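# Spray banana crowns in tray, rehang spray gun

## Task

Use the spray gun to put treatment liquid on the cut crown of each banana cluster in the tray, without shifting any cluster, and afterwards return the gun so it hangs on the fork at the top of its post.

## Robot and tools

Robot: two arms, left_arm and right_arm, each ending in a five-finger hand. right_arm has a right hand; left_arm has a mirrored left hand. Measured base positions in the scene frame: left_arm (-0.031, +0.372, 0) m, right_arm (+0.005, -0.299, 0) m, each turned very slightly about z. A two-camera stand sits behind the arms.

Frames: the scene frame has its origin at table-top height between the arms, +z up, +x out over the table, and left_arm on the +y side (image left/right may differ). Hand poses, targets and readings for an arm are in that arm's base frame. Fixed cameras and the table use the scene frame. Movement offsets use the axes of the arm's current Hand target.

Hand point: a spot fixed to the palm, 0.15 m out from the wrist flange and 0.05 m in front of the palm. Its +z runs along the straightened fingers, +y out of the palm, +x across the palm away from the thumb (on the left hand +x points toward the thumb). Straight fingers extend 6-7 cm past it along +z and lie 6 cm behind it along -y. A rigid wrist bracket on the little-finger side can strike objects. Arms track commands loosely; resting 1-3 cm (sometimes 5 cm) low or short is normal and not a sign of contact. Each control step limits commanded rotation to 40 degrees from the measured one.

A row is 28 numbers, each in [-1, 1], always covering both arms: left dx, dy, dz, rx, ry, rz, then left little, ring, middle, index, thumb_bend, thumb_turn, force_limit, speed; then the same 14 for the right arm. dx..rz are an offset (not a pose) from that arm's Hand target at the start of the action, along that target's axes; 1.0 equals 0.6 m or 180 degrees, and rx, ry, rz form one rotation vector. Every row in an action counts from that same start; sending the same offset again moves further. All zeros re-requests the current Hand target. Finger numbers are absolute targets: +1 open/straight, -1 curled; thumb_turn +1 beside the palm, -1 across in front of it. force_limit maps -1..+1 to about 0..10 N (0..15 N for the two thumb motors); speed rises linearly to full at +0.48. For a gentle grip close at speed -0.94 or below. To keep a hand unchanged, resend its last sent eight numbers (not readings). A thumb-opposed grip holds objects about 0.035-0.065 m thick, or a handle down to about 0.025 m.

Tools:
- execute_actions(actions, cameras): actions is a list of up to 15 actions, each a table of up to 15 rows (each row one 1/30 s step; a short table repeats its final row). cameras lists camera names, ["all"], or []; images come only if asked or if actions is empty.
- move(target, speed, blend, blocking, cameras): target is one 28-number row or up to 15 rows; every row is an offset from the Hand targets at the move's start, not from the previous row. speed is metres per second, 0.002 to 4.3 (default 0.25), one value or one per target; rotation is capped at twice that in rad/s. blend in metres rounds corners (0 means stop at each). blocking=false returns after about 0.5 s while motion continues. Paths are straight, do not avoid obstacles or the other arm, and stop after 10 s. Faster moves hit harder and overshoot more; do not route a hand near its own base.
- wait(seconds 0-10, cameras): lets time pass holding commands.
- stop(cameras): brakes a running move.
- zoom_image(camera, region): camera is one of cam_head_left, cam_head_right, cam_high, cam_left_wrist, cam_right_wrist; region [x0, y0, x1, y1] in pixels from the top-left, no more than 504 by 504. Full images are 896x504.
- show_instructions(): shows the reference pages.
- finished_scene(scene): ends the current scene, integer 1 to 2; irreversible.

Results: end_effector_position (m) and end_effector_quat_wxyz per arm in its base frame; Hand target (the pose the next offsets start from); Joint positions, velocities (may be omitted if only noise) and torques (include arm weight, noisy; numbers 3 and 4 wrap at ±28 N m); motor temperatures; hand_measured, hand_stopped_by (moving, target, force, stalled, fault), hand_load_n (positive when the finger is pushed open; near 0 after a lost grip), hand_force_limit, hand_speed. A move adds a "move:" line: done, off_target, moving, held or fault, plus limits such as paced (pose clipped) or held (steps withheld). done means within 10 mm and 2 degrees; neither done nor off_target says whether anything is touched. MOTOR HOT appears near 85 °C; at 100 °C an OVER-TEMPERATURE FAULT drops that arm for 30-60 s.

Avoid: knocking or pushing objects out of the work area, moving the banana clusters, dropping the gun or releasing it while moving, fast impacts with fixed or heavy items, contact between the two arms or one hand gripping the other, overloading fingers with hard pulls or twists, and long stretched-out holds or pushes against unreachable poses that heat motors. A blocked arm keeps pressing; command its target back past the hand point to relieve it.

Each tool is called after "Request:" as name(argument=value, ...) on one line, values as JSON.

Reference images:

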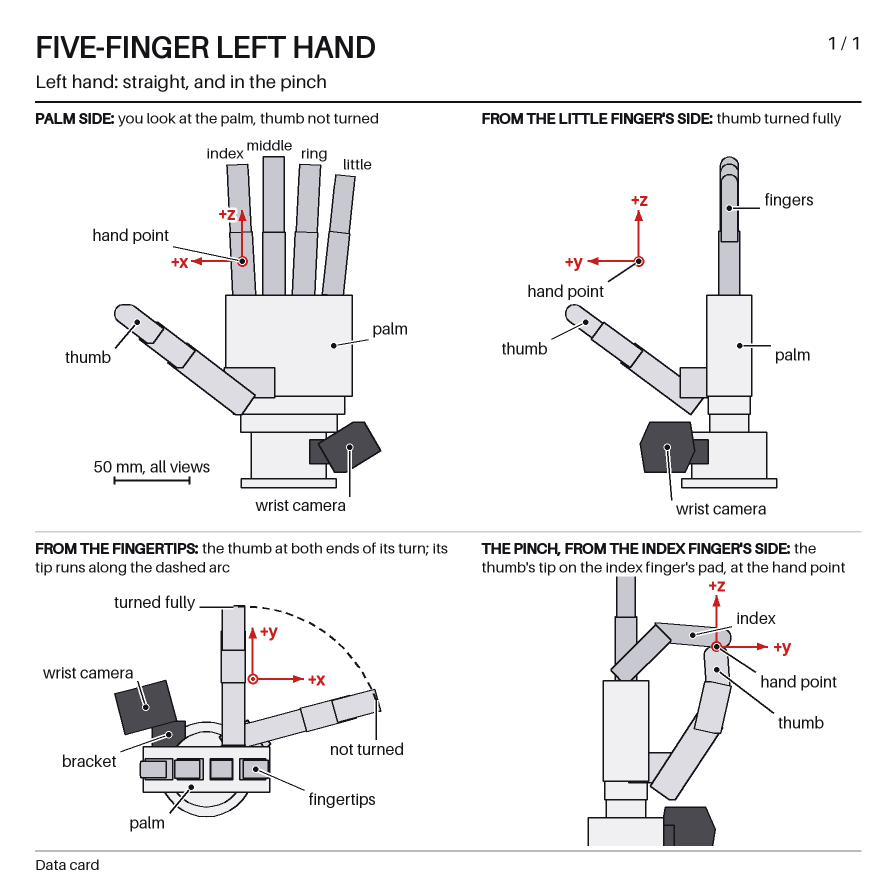

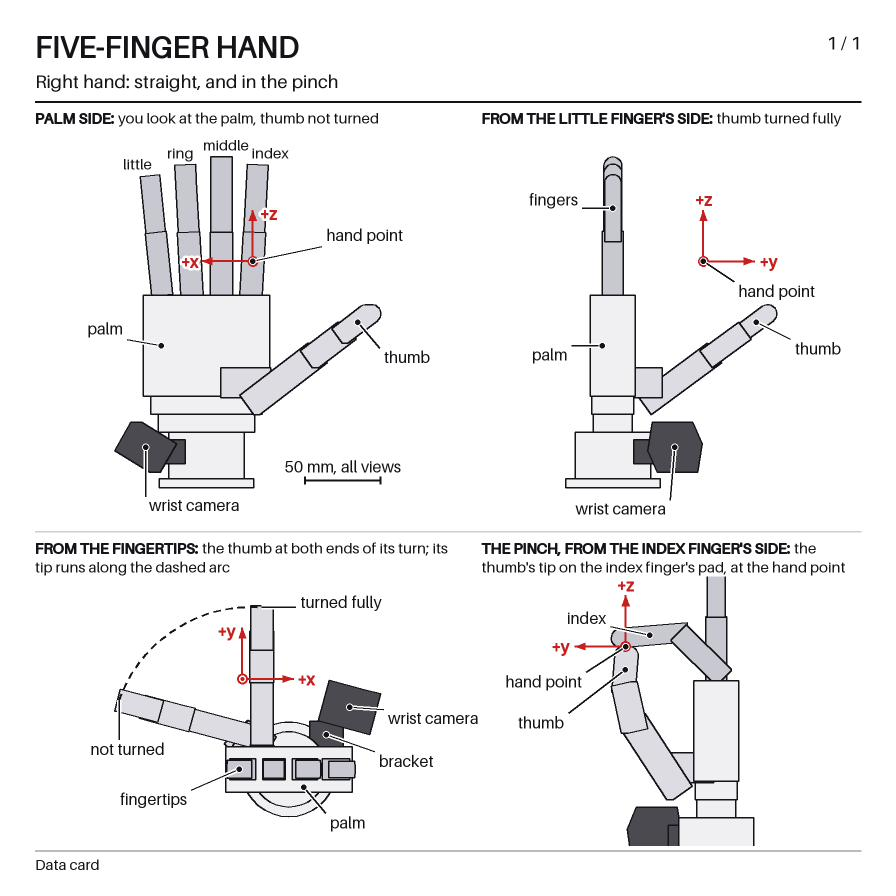

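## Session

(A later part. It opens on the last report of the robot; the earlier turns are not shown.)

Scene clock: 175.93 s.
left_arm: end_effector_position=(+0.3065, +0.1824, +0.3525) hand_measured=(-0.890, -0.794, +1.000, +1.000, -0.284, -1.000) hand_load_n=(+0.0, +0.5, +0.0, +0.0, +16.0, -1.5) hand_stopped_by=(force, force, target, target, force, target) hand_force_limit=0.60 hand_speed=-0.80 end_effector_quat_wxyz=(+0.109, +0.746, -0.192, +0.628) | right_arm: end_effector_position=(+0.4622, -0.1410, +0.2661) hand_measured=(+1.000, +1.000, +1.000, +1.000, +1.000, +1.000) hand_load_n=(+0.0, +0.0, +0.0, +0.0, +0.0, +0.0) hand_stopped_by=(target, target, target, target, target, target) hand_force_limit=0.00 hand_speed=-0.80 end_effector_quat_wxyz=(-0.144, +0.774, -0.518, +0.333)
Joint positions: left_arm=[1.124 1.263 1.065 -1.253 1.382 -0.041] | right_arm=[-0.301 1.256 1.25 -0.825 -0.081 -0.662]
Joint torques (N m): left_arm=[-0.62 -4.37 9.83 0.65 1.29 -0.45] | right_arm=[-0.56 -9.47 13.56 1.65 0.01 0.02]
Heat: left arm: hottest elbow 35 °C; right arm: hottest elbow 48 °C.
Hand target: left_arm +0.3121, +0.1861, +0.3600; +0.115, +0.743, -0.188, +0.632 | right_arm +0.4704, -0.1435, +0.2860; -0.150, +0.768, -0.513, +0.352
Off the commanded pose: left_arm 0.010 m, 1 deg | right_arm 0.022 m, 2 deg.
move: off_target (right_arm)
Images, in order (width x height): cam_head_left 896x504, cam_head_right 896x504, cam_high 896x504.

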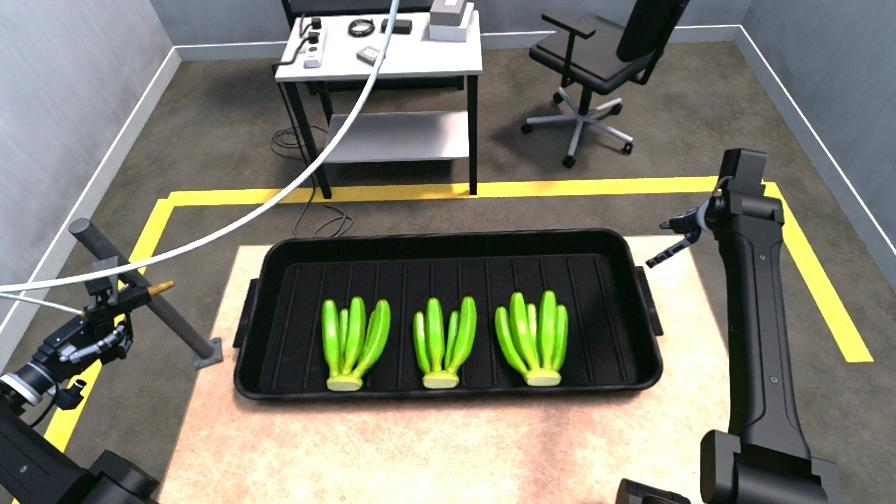

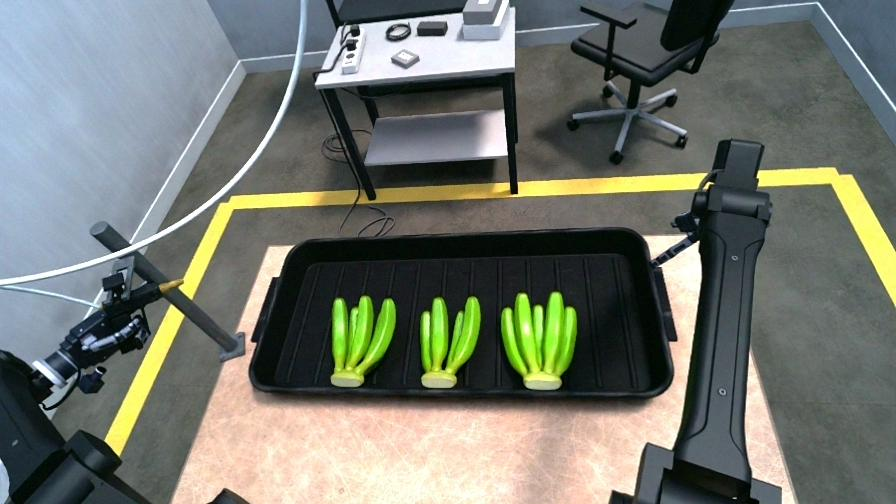

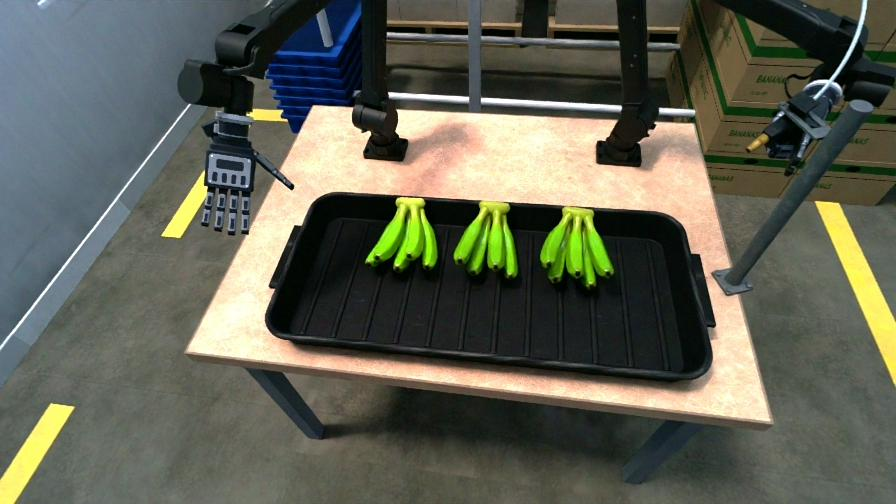

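Request:
execute_actions(actions=[], cameras=["cam_head_left","cam_head_right","cam_high","cam_left_wrist"])

Request:
zoom_image(camera="cam_head_left", region=[50, 240, 170, 360])

Request:
zoom_image(camera="cam_high", region=[740, 70, 840, 170])

Request:
zoom_image(camera="cam_head_right", region=[70, 240, 190, 360])

Scene clock: 177.27 s.
left_arm: end_effector_position=(+0.3065, +0.1825, +0.3526) hand_measured=(-0.890, -0.794, +1.000, +1.000, -0.284, -1.000) hand_load_n=(+0.0, +0.5, +0.0, +0.0, +16.0, -1.0) hand_stopped_by=(force, force, target, target, force, target) hand_force_limit=0.60 hand_speed=-0.80 end_effector_quat_wxyz=(+0.109, +0.746, -0.192, +0.628) | right_arm: end_effector_position=(+0.4622, -0.1410, +0.2661) hand_measured=(+1.000, +1.000, +1.000, +1.000, +1.000, +1.000) hand_load_n=(+0.0, -0.5, +0.0, +0.0, +0.0, +0.0) hand_stopped_by=(target, target, target, target, target, target) hand_force_limit=0.00 hand_speed=-0.80 end_effector_quat_wxyz=(-0.144, +0.774, -0.518, +0.333)
Joint positions: left_arm=[1.124 1.263 1.065 -1.253 1.382 -0.042] | right_arm=[-0.301 1.256 1.25 -0.825 -0.081 -0.662]
Joint velocities: within noise
Joint torques (N m): left_arm=[-0.38 -4.37 9.81 0.69 1.29 -0.4] | right_arm=[-0.56 -9.47 13.56 1.65 0.01 0.02]
Motor temperatures (°C): left_arm=[33 34 36 31 34 34] | right_arm=[34 33 48 31 34 31]
Heat: left arm: hottest elbow 36 °C; right arm: hottest elbow 48 °C.
Hand target: left_arm +0.3121, +0.1861, +0.3600; +0.115, +0.743, -0.188, +0.632 | right_arm +0.4704, -0.1435, +0.2860; -0.150, +0.768, -0.513, +0.352
Off the commanded pose: left_arm 0.010 m, 1 deg | right_arm 0.022 m, 2 deg.
Images, in order (width x height): cam_head_left 896x504, cam_head_right 896x504, cam_high 896x504, cam_left_wrist 896x504.

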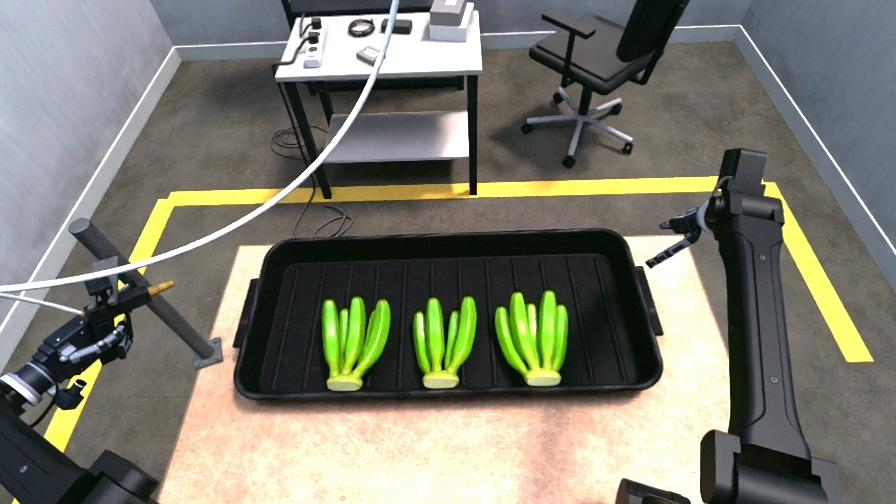

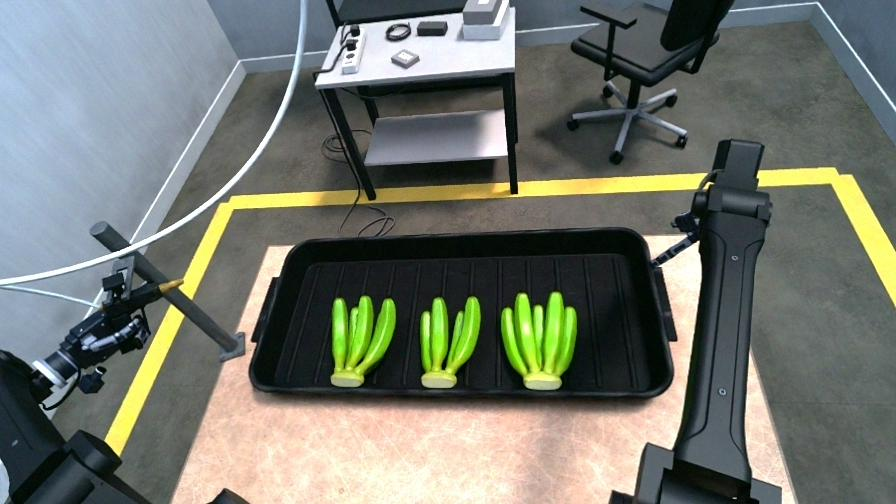

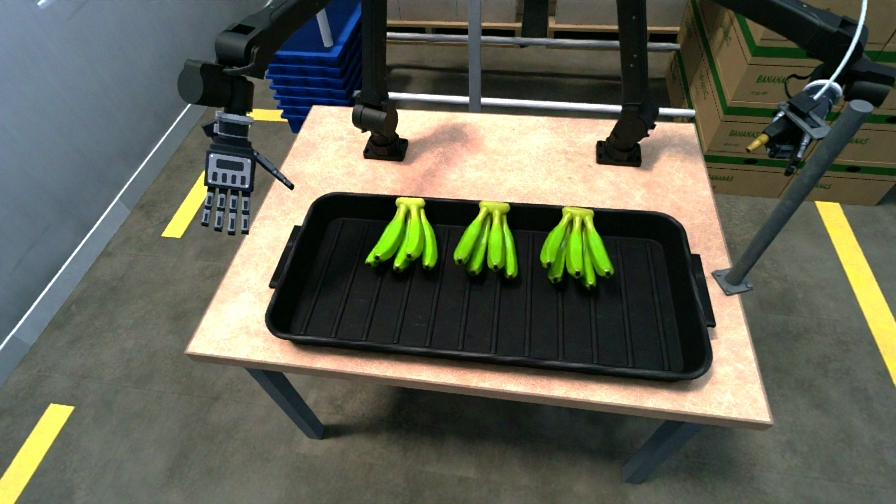

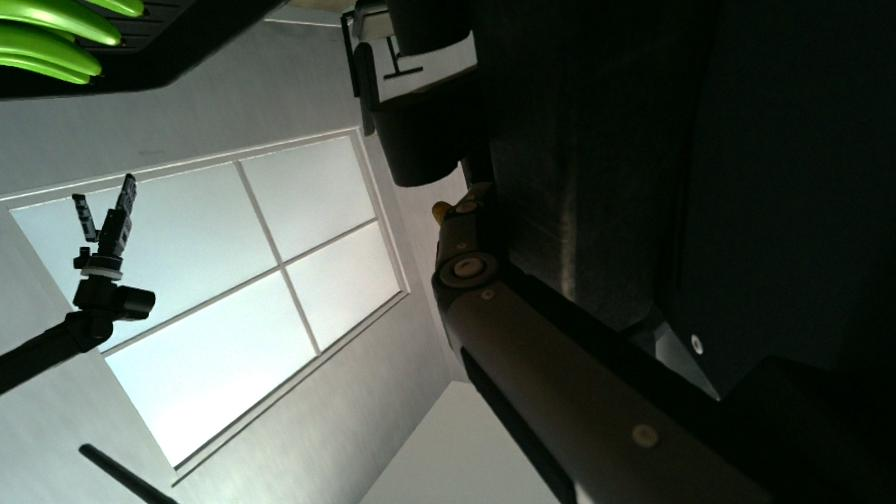

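Scaled by 4.200 from the camera's 896x504 image, which has a finer 1280x720 frame.

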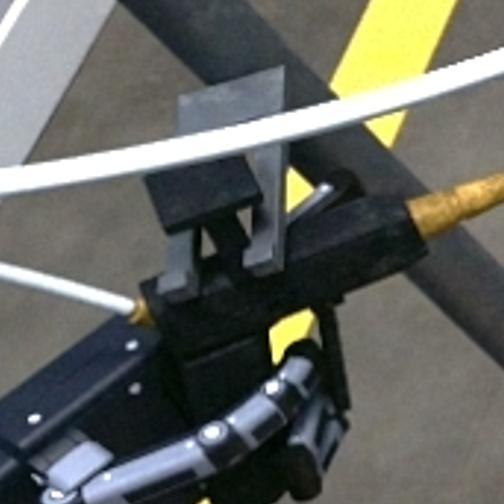

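Scaled by 5.040 from the camera's 896x504 image, which has a finer 1280x720 frame.

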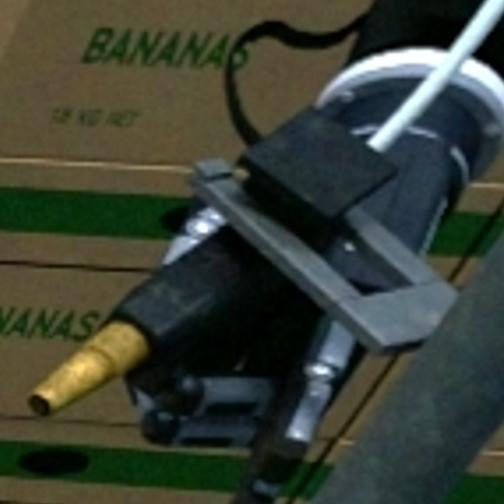

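Scaled by 4.200 from the camera's 896x504 image, which has a finer 1280x720 frame.

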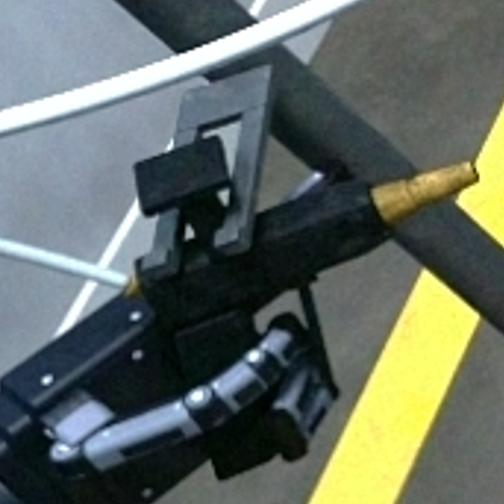

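Request:
move(target=[[-0.0027,-0.0030,-0.0047,0,0,0,-0.98,-0.98,1,1,-0.29,-1,0.6,-0.8,0,0,0,0,0,0,1,1,1,1,1,1,0,-0.8],[-0.0075,0.0278,-0.0434,0,0,0,-0.98,-0.98,1,1,-0.29,-1,0.6,-0.8,0,0,0,0,0,0,1,1,1,1,1,1,0,-0.8]], speed=0.06, cameras=["cam_head_left","cam_head_right","cam_high"])

Request:
zoom_image(camera="cam_head_left", region=[50, 240, 170, 360])

Request:
zoom_image(camera="cam_high", region=[740, 70, 840, 170])

Request:
zoom_image(camera="cam_head_right", region=[70, 240, 190, 360])

Scene clock: 180.50 s.
left_arm: end_effector_position=(+0.2788, +0.1710, +0.3469) hand_measured=(-0.890, -0.794, +1.000, +1.000, -0.284, -1.000) hand_load_n=(+0.0, +0.0, +0.0, +0.0, +16.0, +0.0) hand_stopped_by=(force, force, target, target, force, target) hand_force_limit=0.60 hand_speed=-0.80 end_effector_quat_wxyz=(+0.124, +0.746, -0.187, +0.627) | right_arm: end_effector_position=(+0.4622, -0.1410, +0.2661) hand_measured=(+1.000, +1.000, +1.000, +1.000, +1.000, +1.000) hand_load_n=(+0.0, +0.0, +0.0, +0.0, +0.0, +0.0) hand_stopped_by=(target, target, target, target, target, target) hand_force_limit=0.00 hand_speed=-0.80 end_effector_quat_wxyz=(-0.144, +0.774, -0.518, +0.333)
Joint positions: left_arm=[1.182 1.294 1.065 -1.612 1.379 0.325] | right_arm=[-0.301 1.256 1.25 -0.825 -0.081 -0.662]
Joint torques (N m): left_arm=[1.03 -4.01 11 -0.66 1.21 -0.03] | right_arm=[-0.5 -9.47 13.56 1.65 0.01 0.02]
Heat: left arm: hottest elbow 36 °C; right arm: hottest elbow 48 °C.
Hand target: left_arm +0.2810, +0.1823, +0.3590; +0.115, +0.743, -0.188, +0.632 | right_arm +0.4704, -0.1435, +0.2860; -0.150, +0.768, -0.513, +0.352
Off the commanded pose: left_arm 0.017 m, 1 deg | right_arm 0.022 m, 2 deg.
move: off_target (left_arm, right_arm)
Images, in order (width x height): cam_head_left 896x504, cam_head_right 896x504, cam_high 896x504.

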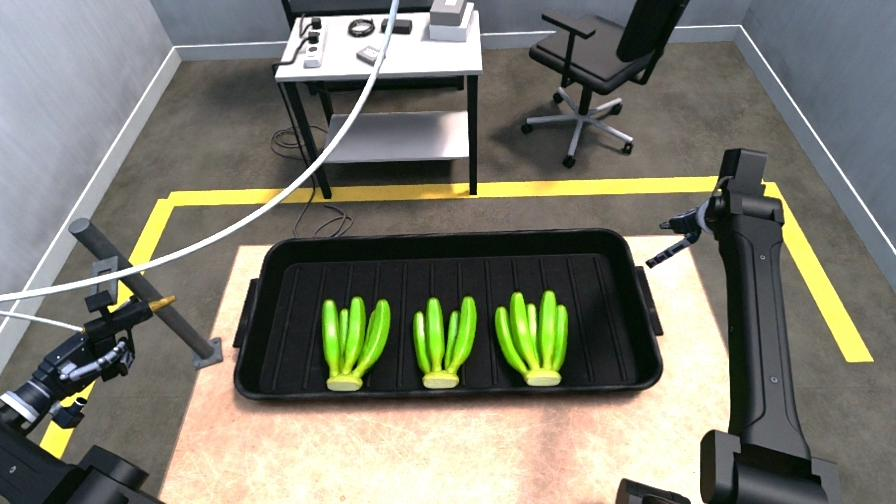

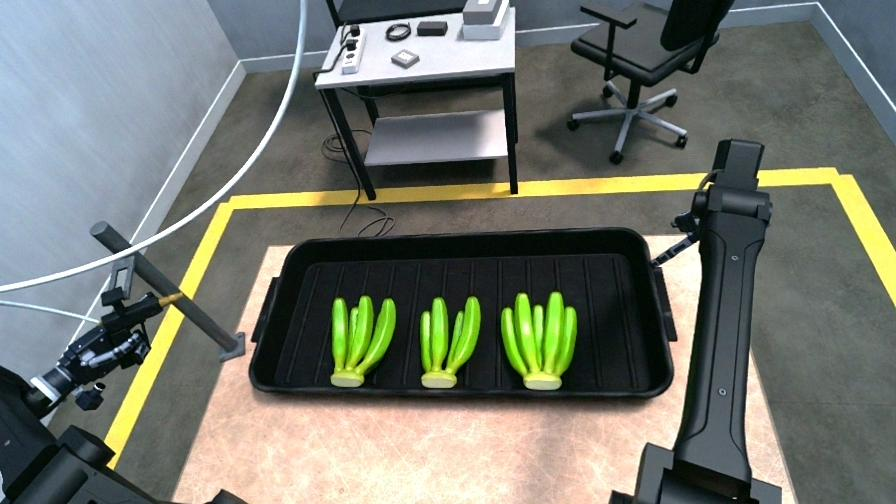

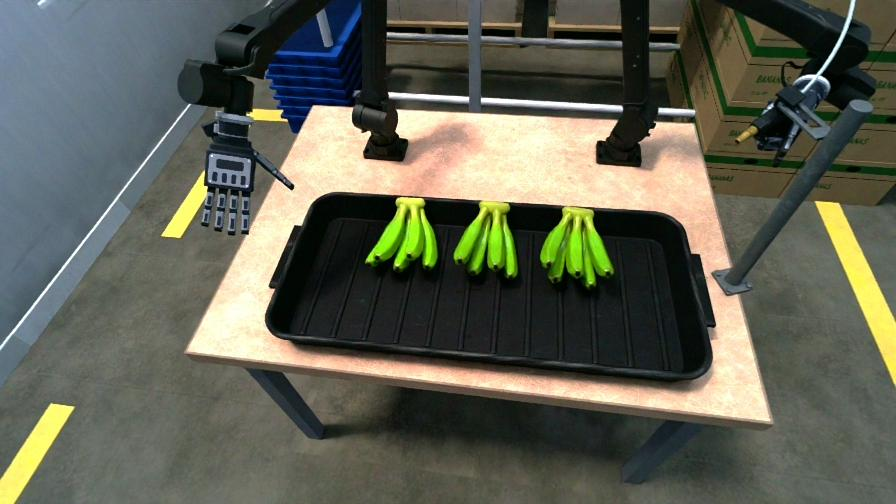

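Scaled by 4.200 from the camera's 896x504 image, which has a finer 1280x720 frame.

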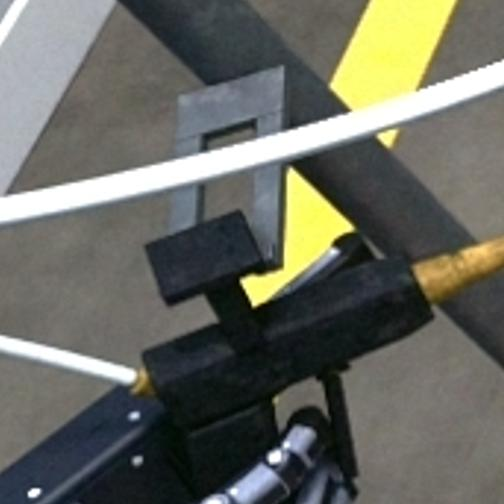

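Scaled by 5.040 from the camera's 896x504 image, which has a finer 1280x720 frame.

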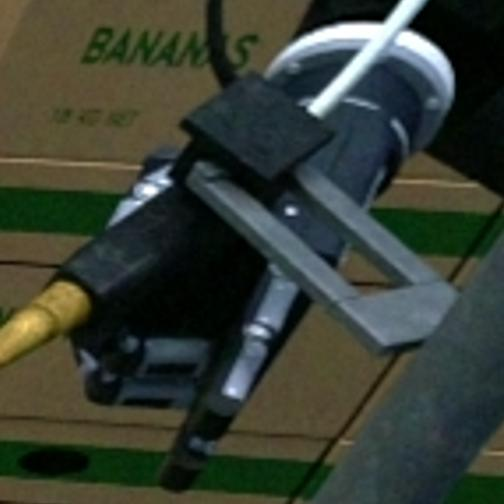

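Scaled by 4.200 from the camera's 896x504 image, which has a finer 1280x720 frame.

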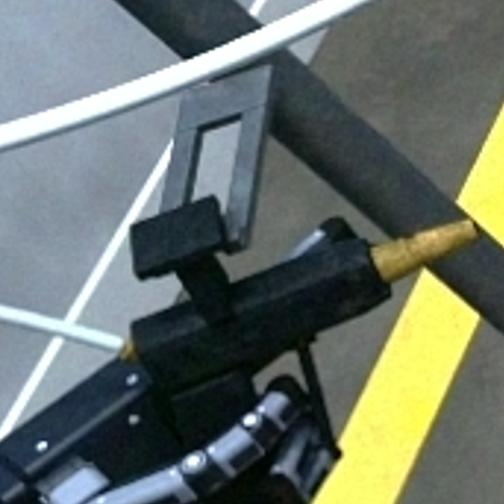

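Request:
move(target=[-0.0075,0.0469,-0.0604,0,0,0,-0.98,-0.98,1,1,-0.29,-1,0.6,-0.8,0,0,0,0,0,0,1,1,1,1,1,1,0,-0.8], speed=0.08, cameras=["cam_head_left","cam_head_right","cam_high"])

Request:
zoom_image(camera="cam_head_left", region=[40, 240, 190, 390])

Request:
zoom_image(camera="cam_high", region=[710, 60, 840, 190])

Scene clock: 181.83 s.
left_arm: end_effector_position=(+0.2397, +0.1736, +0.3520) hand_measured=(-0.890, -0.794, +1.000, +1.000, -0.284, -1.000) hand_load_n=(+0.0, +0.0, +0.0, +0.0, +16.0, +0.0) hand_stopped_by=(force, force, target, target, force, target) hand_force_limit=0.60 hand_speed=-0.80 end_effector_quat_wxyz=(+0.060, +0.764, -0.161, +0.622) | right_arm: end_effector_position=(+0.4622, -0.1410, +0.2661) hand_measured=(+1.000, +1.000, +1.000, +1.000, +1.000, +1.000) hand_load_n=(+0.0, +0.0, +0.0, +0.0, +0.0, +0.0) hand_stopped_by=(target, target, target, target, target, target) hand_force_limit=0.00 hand_speed=-0.80 end_effector_quat_wxyz=(-0.144, +0.774, -0.518, +0.333)
Joint positions: left_arm=[1.328 1.191 1.02 -1.668 1.341 0.386] | right_arm=[-0.301 1.256 1.25 -0.825 -0.081 -0.662]
Joint torques (N m): left_arm=[0.79 -4.66 7.87 -0.73 1.05 -0.23] | right_arm=[-0.56 -9.47 13.57 1.63 0.01 0.02]
Heat: left arm: hottest elbow 36 °C; right arm: hottest elbow 48 °C.
Hand target: left_arm +0.2360, +0.1723, +0.3590; +0.115, +0.743, -0.188, +0.632 | right_arm +0.4704, -0.1435, +0.2860; -0.150, +0.768, -0.513, +0.352
Off the commanded pose: left_arm 0.008 m, 8 deg | right_arm 0.022 m, 2 deg.
joint sent to its limit (left arm) — joint 4 (wrist pitch), lower limit. The joint targets are off in orientation, not in position.
move: off_target (left_arm, right_arm)
Images, in order (width x height): cam_head_left 896x504, cam_head_right 896x504, cam_high 896x504.

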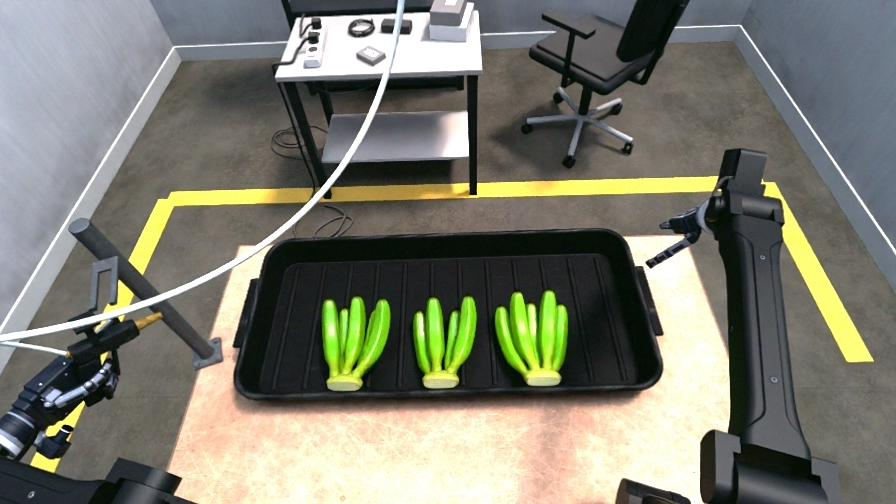

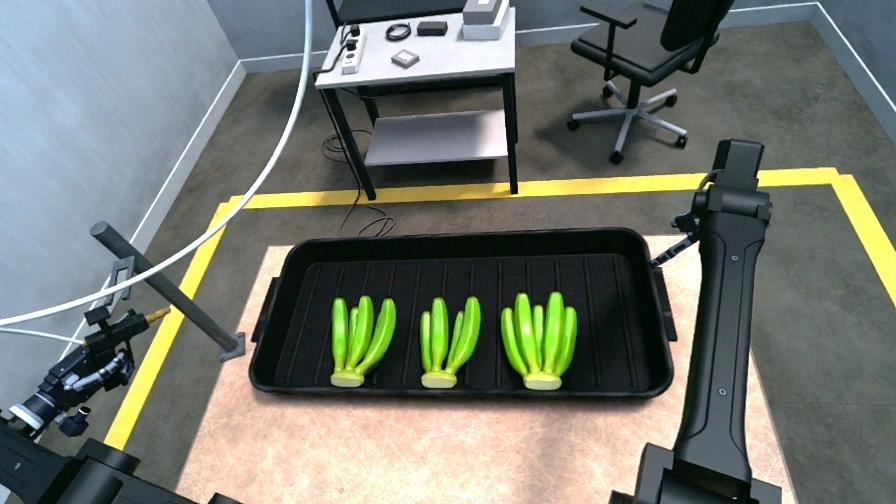

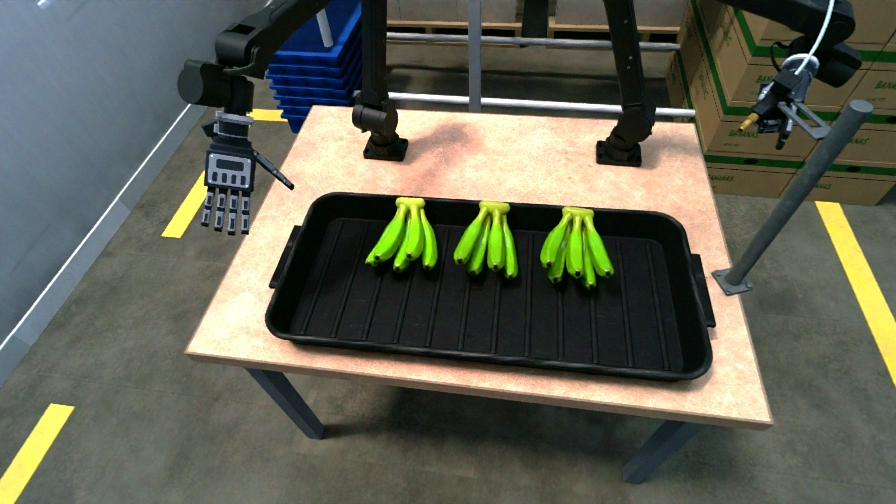

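Scaled by 3.360 from the camera's 896x504 image, which has a finer 1280x720 frame.

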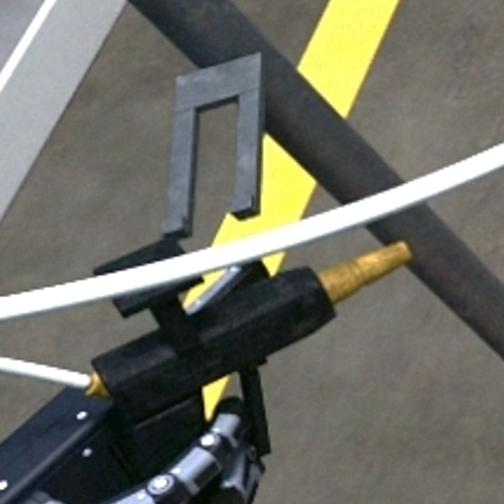

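Scaled by 3.877 from the camera's 896x504 image, which has a finer 1280x720 frame.

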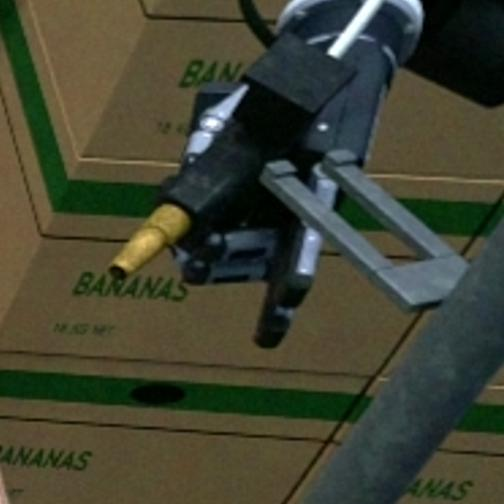

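Request:
zoom_image(camera="cam_high", region=[730, 80, 810, 160])

Request:
zoom_image(camera="cam_head_left", region=[20, 300, 170, 450])

Request:
zoom_image(camera="cam_head_right", region=[30, 290, 180, 440])

Scaled by 6.300 from the camera's 896x504 image, which has a finer 1280x720 frame.

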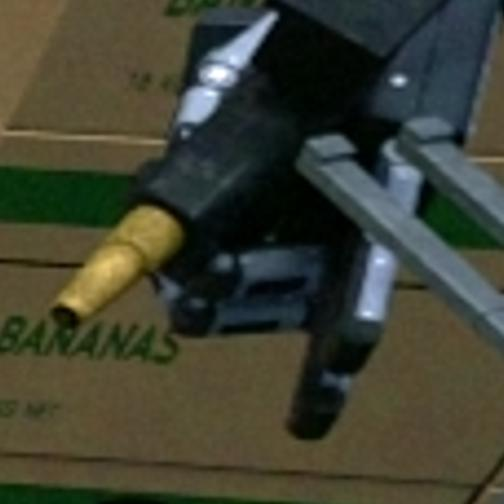

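Scaled by 3.360 from the camera's 896x504 image, which has a finer 1280x720 frame.

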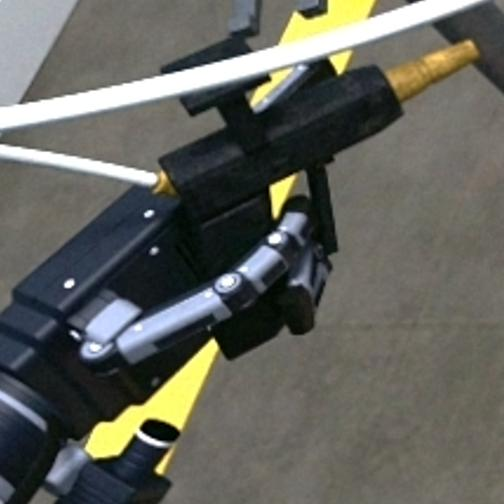

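Scaled by 3.360 from the camera's 896x504 image, which has a finer 1280x720 frame.

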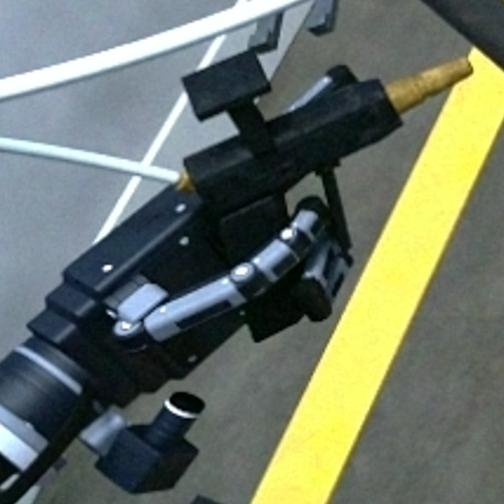

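Request:
zoom_image(camera="cam_head_left", region=[300, 280, 600, 420])

Request:
zoom_image(camera="cam_high", region=[350, 180, 630, 300])

Scaled by 1.680 from the camera's 896x504 image, which has a finer 1280x720 frame.

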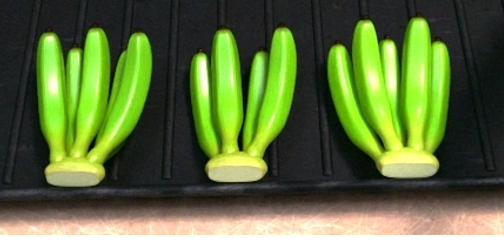

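Scaled by 1.800 from the camera's 896x504 image, which has a finer 1280x720 frame.

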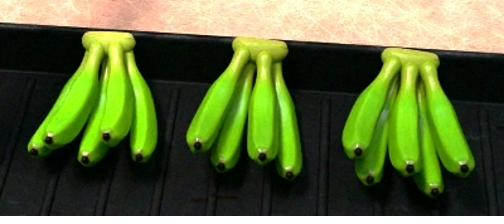

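Request:
move(target=[[0.0077,0.0993,0.0719,0.0428,-0.0980,0.0429,-0.98,-0.98,1,1,-0.29,-1,0.6,-0.8,0,0,0,0,0,0,1,1,1,1,1,1,0,-0.8],[0.021,0.1493,0.2425,0.0656,-0.2051,0.0750,-0.98,-0.98,1,1,-0.29,-1,0.6,-0.8,0,0,0,0,0,0,1,1,1,1,1,1,0,-0.8]], speed=0.15, blend=0.03, cameras=["cam_head_left","cam_head_right","cam_high"])

Request:
zoom_image(camera="cam_head_left", region=[50, 240, 300, 490])

Request:
zoom_image(camera="cam_high", region=[620, 60, 820, 260])

Scene clock: 191.53 s.
left_arm: end_effector_position=(+0.3177, +0.0299, +0.3106) hand_measured=(-0.890, -0.794, +1.000, +1.000, -0.284, -1.000) hand_load_n=(+0.0, -0.5, +0.0, +0.0, +15.5, +1.0) hand_stopped_by=(force, force, target, target, force, target) hand_force_limit=0.60 hand_speed=-0.80 end_effector_quat_wxyz=(-0.086, +0.897, -0.234, +0.365) | right_arm: end_effector_position=(+0.4622, -0.1410, +0.2661) hand_measured=(+1.000, +1.000, +1.000, +1.000, +1.000, +1.000) hand_load_n=(+0.0, +0.0, +0.0, +0.0, +0.0, +0.0) hand_stopped_by=(target, target, target, target, target, target) hand_force_limit=0.00 hand_speed=-0.80 end_effector_quat_wxyz=(-0.144, +0.774, -0.518, +0.333)
Joint positions: left_arm=[0.501 0.741 0.929 -1.063 0.356 -0.69] | right_arm=[-0.301 1.256 1.25 -0.825 -0.081 -0.662]
Joint torques (N m): left_arm=[-1.14 0.73 13.27 2.03 0.44 -0.28] | right_arm=[-0.56 -9.47 13.56 1.63 0.01 0.02]
Heat: left arm: hottest elbow 36 °C; right arm: hottest elbow 48 °C.
Hand target: left_arm +0.3299, +0.0303, +0.3401; -0.099, +0.885, -0.234, +0.390 | right_arm +0.4704, -0.1435, +0.2860; -0.150, +0.768, -0.513, +0.352
Off the commanded pose: left_arm 0.032 m, 4 deg | right_arm 0.022 m, 2 deg.
move: off_target (left_arm, right_arm)
Images, in order (width x height): cam_head_left 896x504, cam_head_right 896x504, cam_high 896x504.

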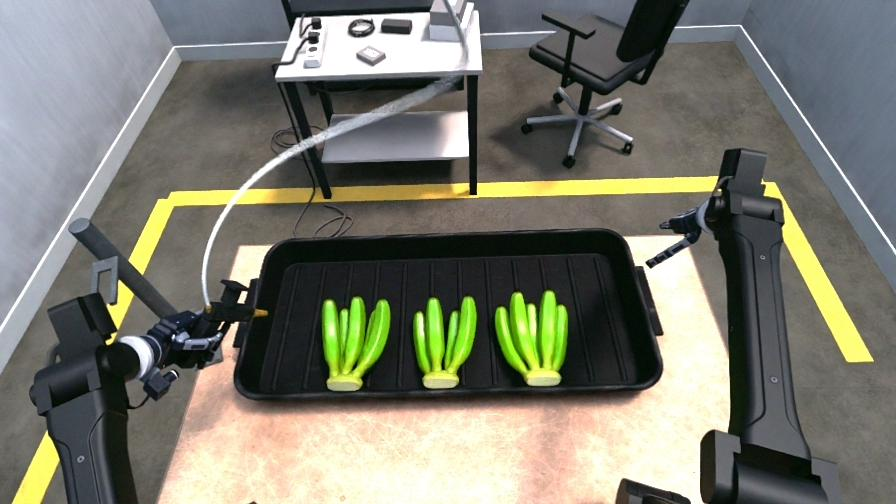

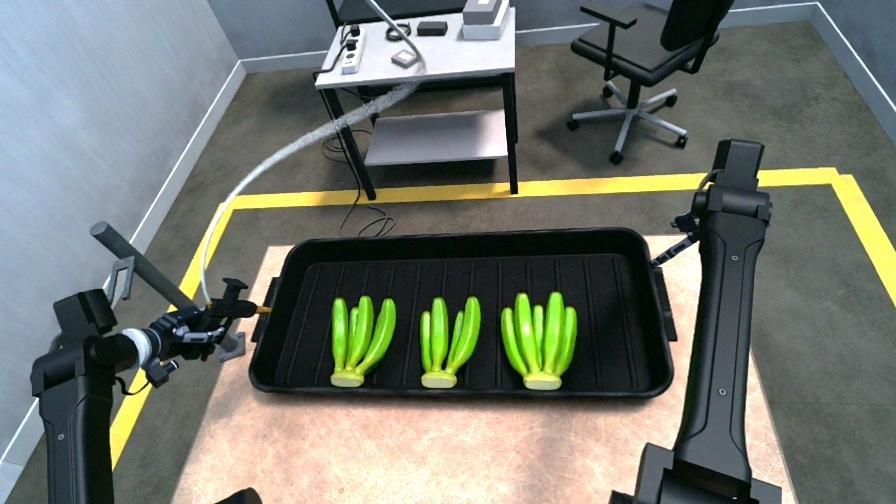

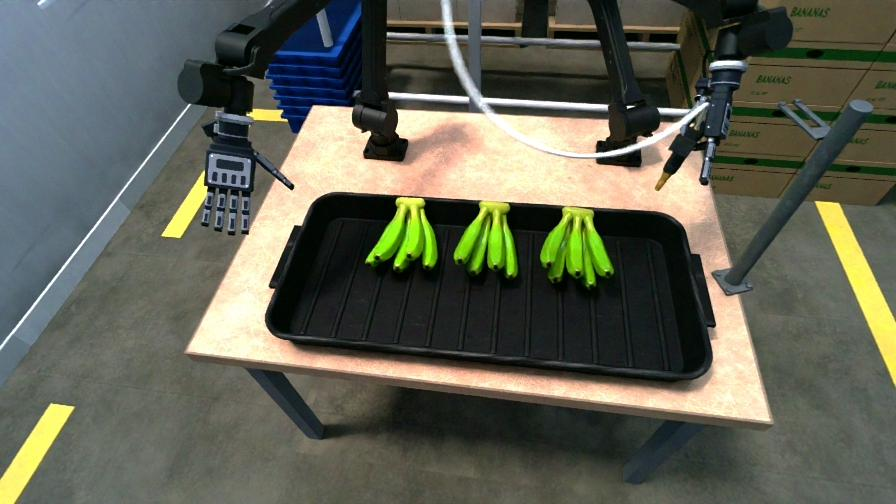

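Scaled by 2.016 from the camera's 896x504 image, which has a finer 1280x720 frame.

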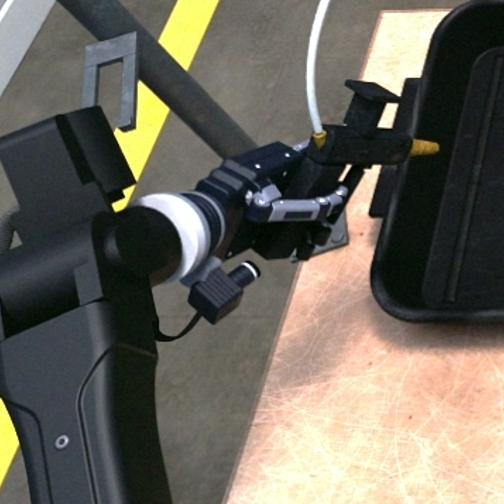

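Scaled by 2.520 from the camera's 896x504 image, which has a finer 1280x720 frame.

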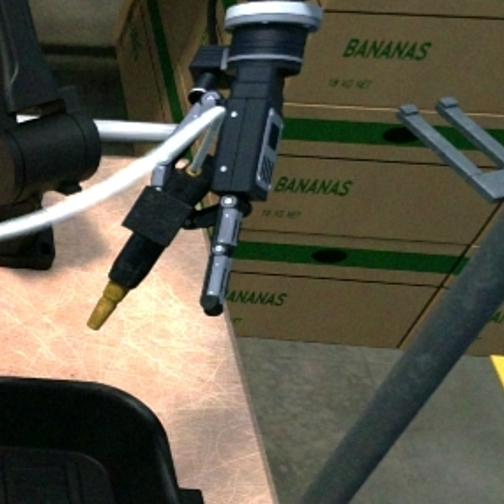

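Request:
move(target=[[0.059,0.1772,0.0113,0.014,-0.06,0.0047,-0.98,-0.98,1,1,-0.29,-1,0.6,-0.8,0,0,0,0,0,0,1,1,1,1,1,1,0,-0.8],[-0.0108,0.3605,-0.0417,0.0279,-0.1208,0.0093,-0.98,-0.98,1,1,-0.29,-1,0.6,-0.8,0,0,0,0,0,0,1,1,1,1,1,1,0,-0.8]], speed=0.15, blend=0.03, cameras=["cam_head_left","cam_head_right","cam_high","cam_left_wrist"])

Request:
zoom_image(camera="cam_head_left", region=[200, 200, 450, 450])

Request:
zoom_image(camera="cam_high", region=[480, 60, 730, 310])

Scene clock: 195.10 s.
left_arm: end_effector_position=(+0.2263, -0.1452, +0.2483) hand_measured=(-0.890, -0.794, +1.000, +1.000, -0.284, -1.000) hand_load_n=(+0.0, +0.0, +0.0, +0.0, +16.0, +0.5) hand_stopped_by=(force, force, target, target, force, target) hand_force_limit=0.60 hand_speed=-0.80 end_effector_quat_wxyz=(-0.198, +0.934, -0.221, +0.200) | right_arm: end_effector_position=(+0.4622, -0.1410, +0.2661) hand_measured=(+1.000, +1.000, +1.000, +1.000, +1.000, +1.000) hand_load_n=(+0.0, +0.0, +0.0, +0.0, +0.0, +0.0) hand_stopped_by=(target, target, target, target, target, target) hand_force_limit=0.00 hand_speed=-0.80 end_effector_quat_wxyz=(-0.144, +0.774, -0.518, +0.333)
Joint positions: left_arm=[-0.797 0.781 0.935 -1.582 -0.555 -1.862] | right_arm=[-0.301 1.256 1.25 -0.825 -0.081 -0.662]
Joint torques (N m): left_arm=[-0.5 1.14 13.03 0.29 -0.81 -0.28] | right_arm=[-0.56 -9.47 13.56 1.63 0.01 0.02]
Heat: left arm: hottest elbow 36 °C; right arm: hottest elbow 48 °C.
Hand target: left_arm +0.2348, -0.1547, +0.2754; -0.186, +0.934, -0.207, +0.225 | right_arm +0.4704, -0.1435, +0.2860; -0.150, +0.768, -0.513, +0.352
Off the commanded pose: left_arm 0.030 m, 4 deg | right_arm 0.022 m, 2 deg.
move: off_target (left_arm, right_arm)
Images, in order (width x height): cam_head_left 896x504, cam_head_right 896x504, cam_high 896x504, cam_left_wrist 896x504.

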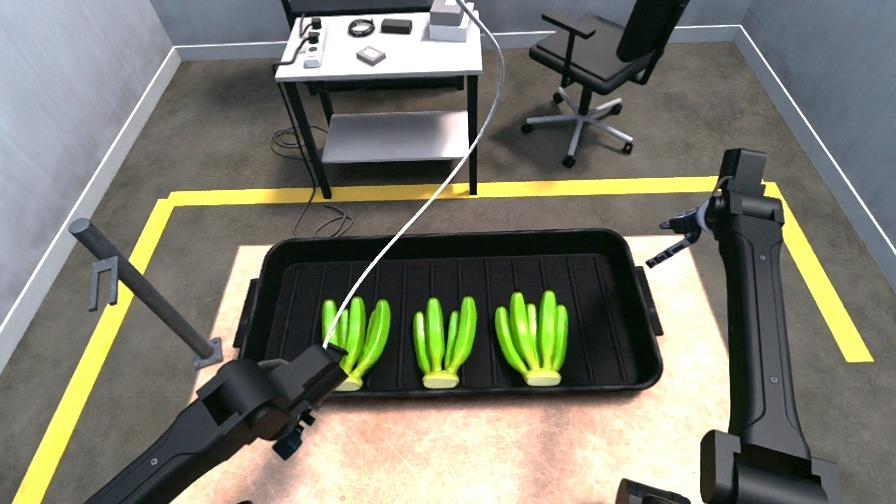

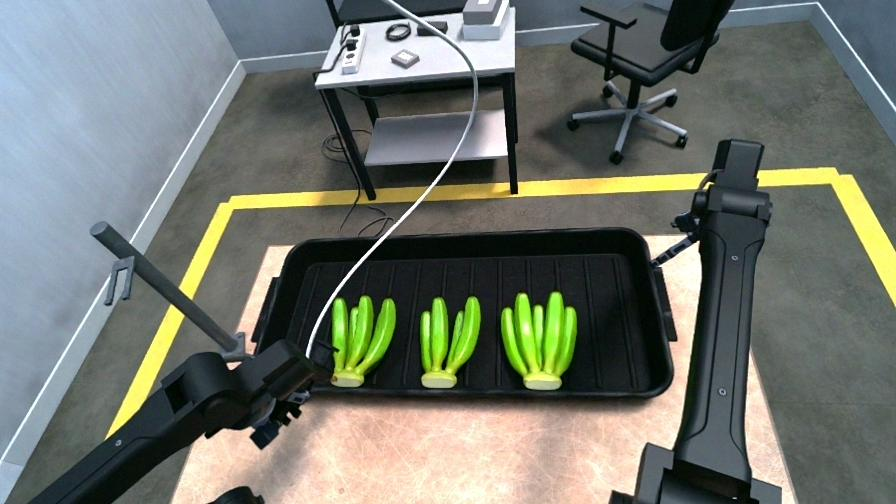

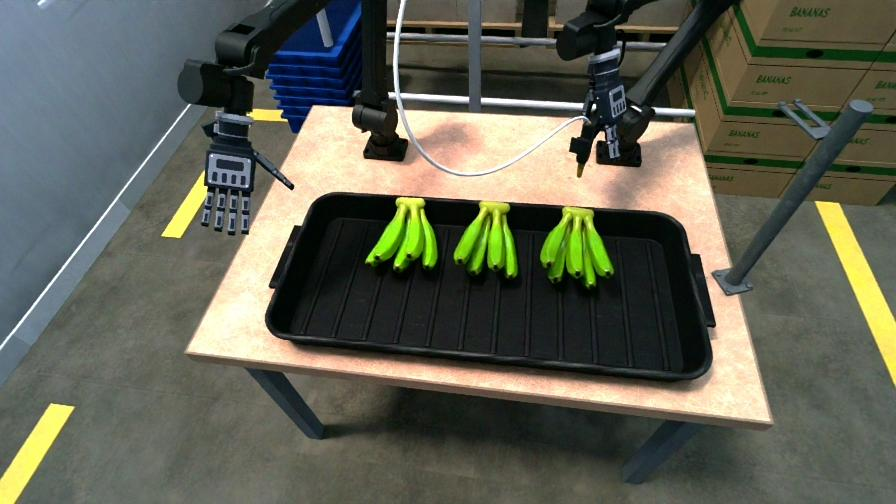

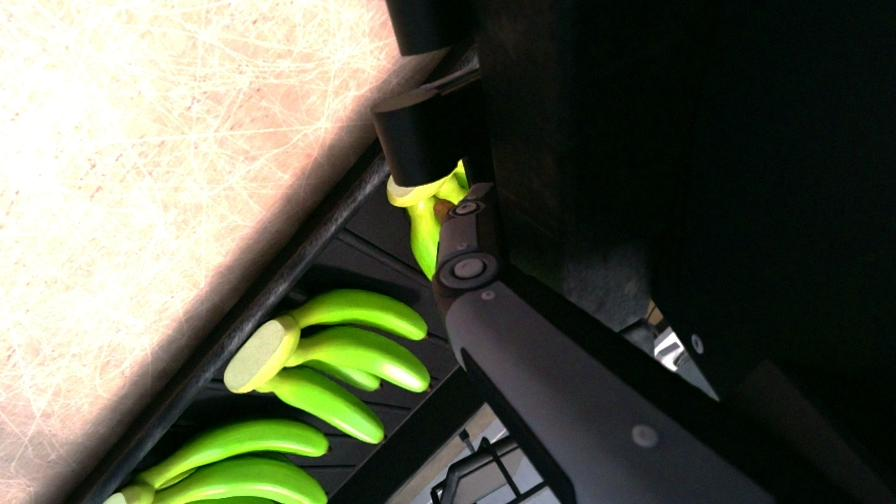

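Scaled by 2.016 from the camera's 896x504 image, which has a finer 1280x720 frame.

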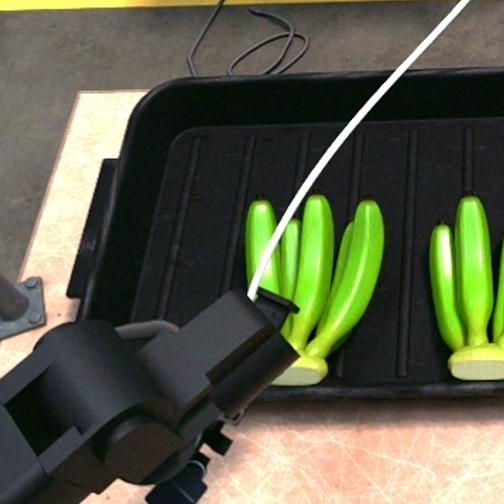

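Scaled by 2.016 from the camera's 896x504 image, which has a finer 1280x720 frame.

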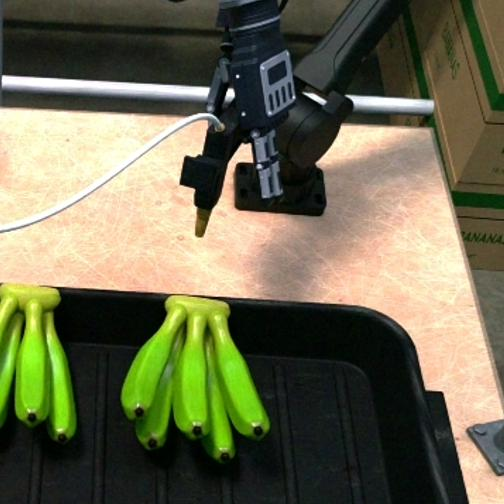

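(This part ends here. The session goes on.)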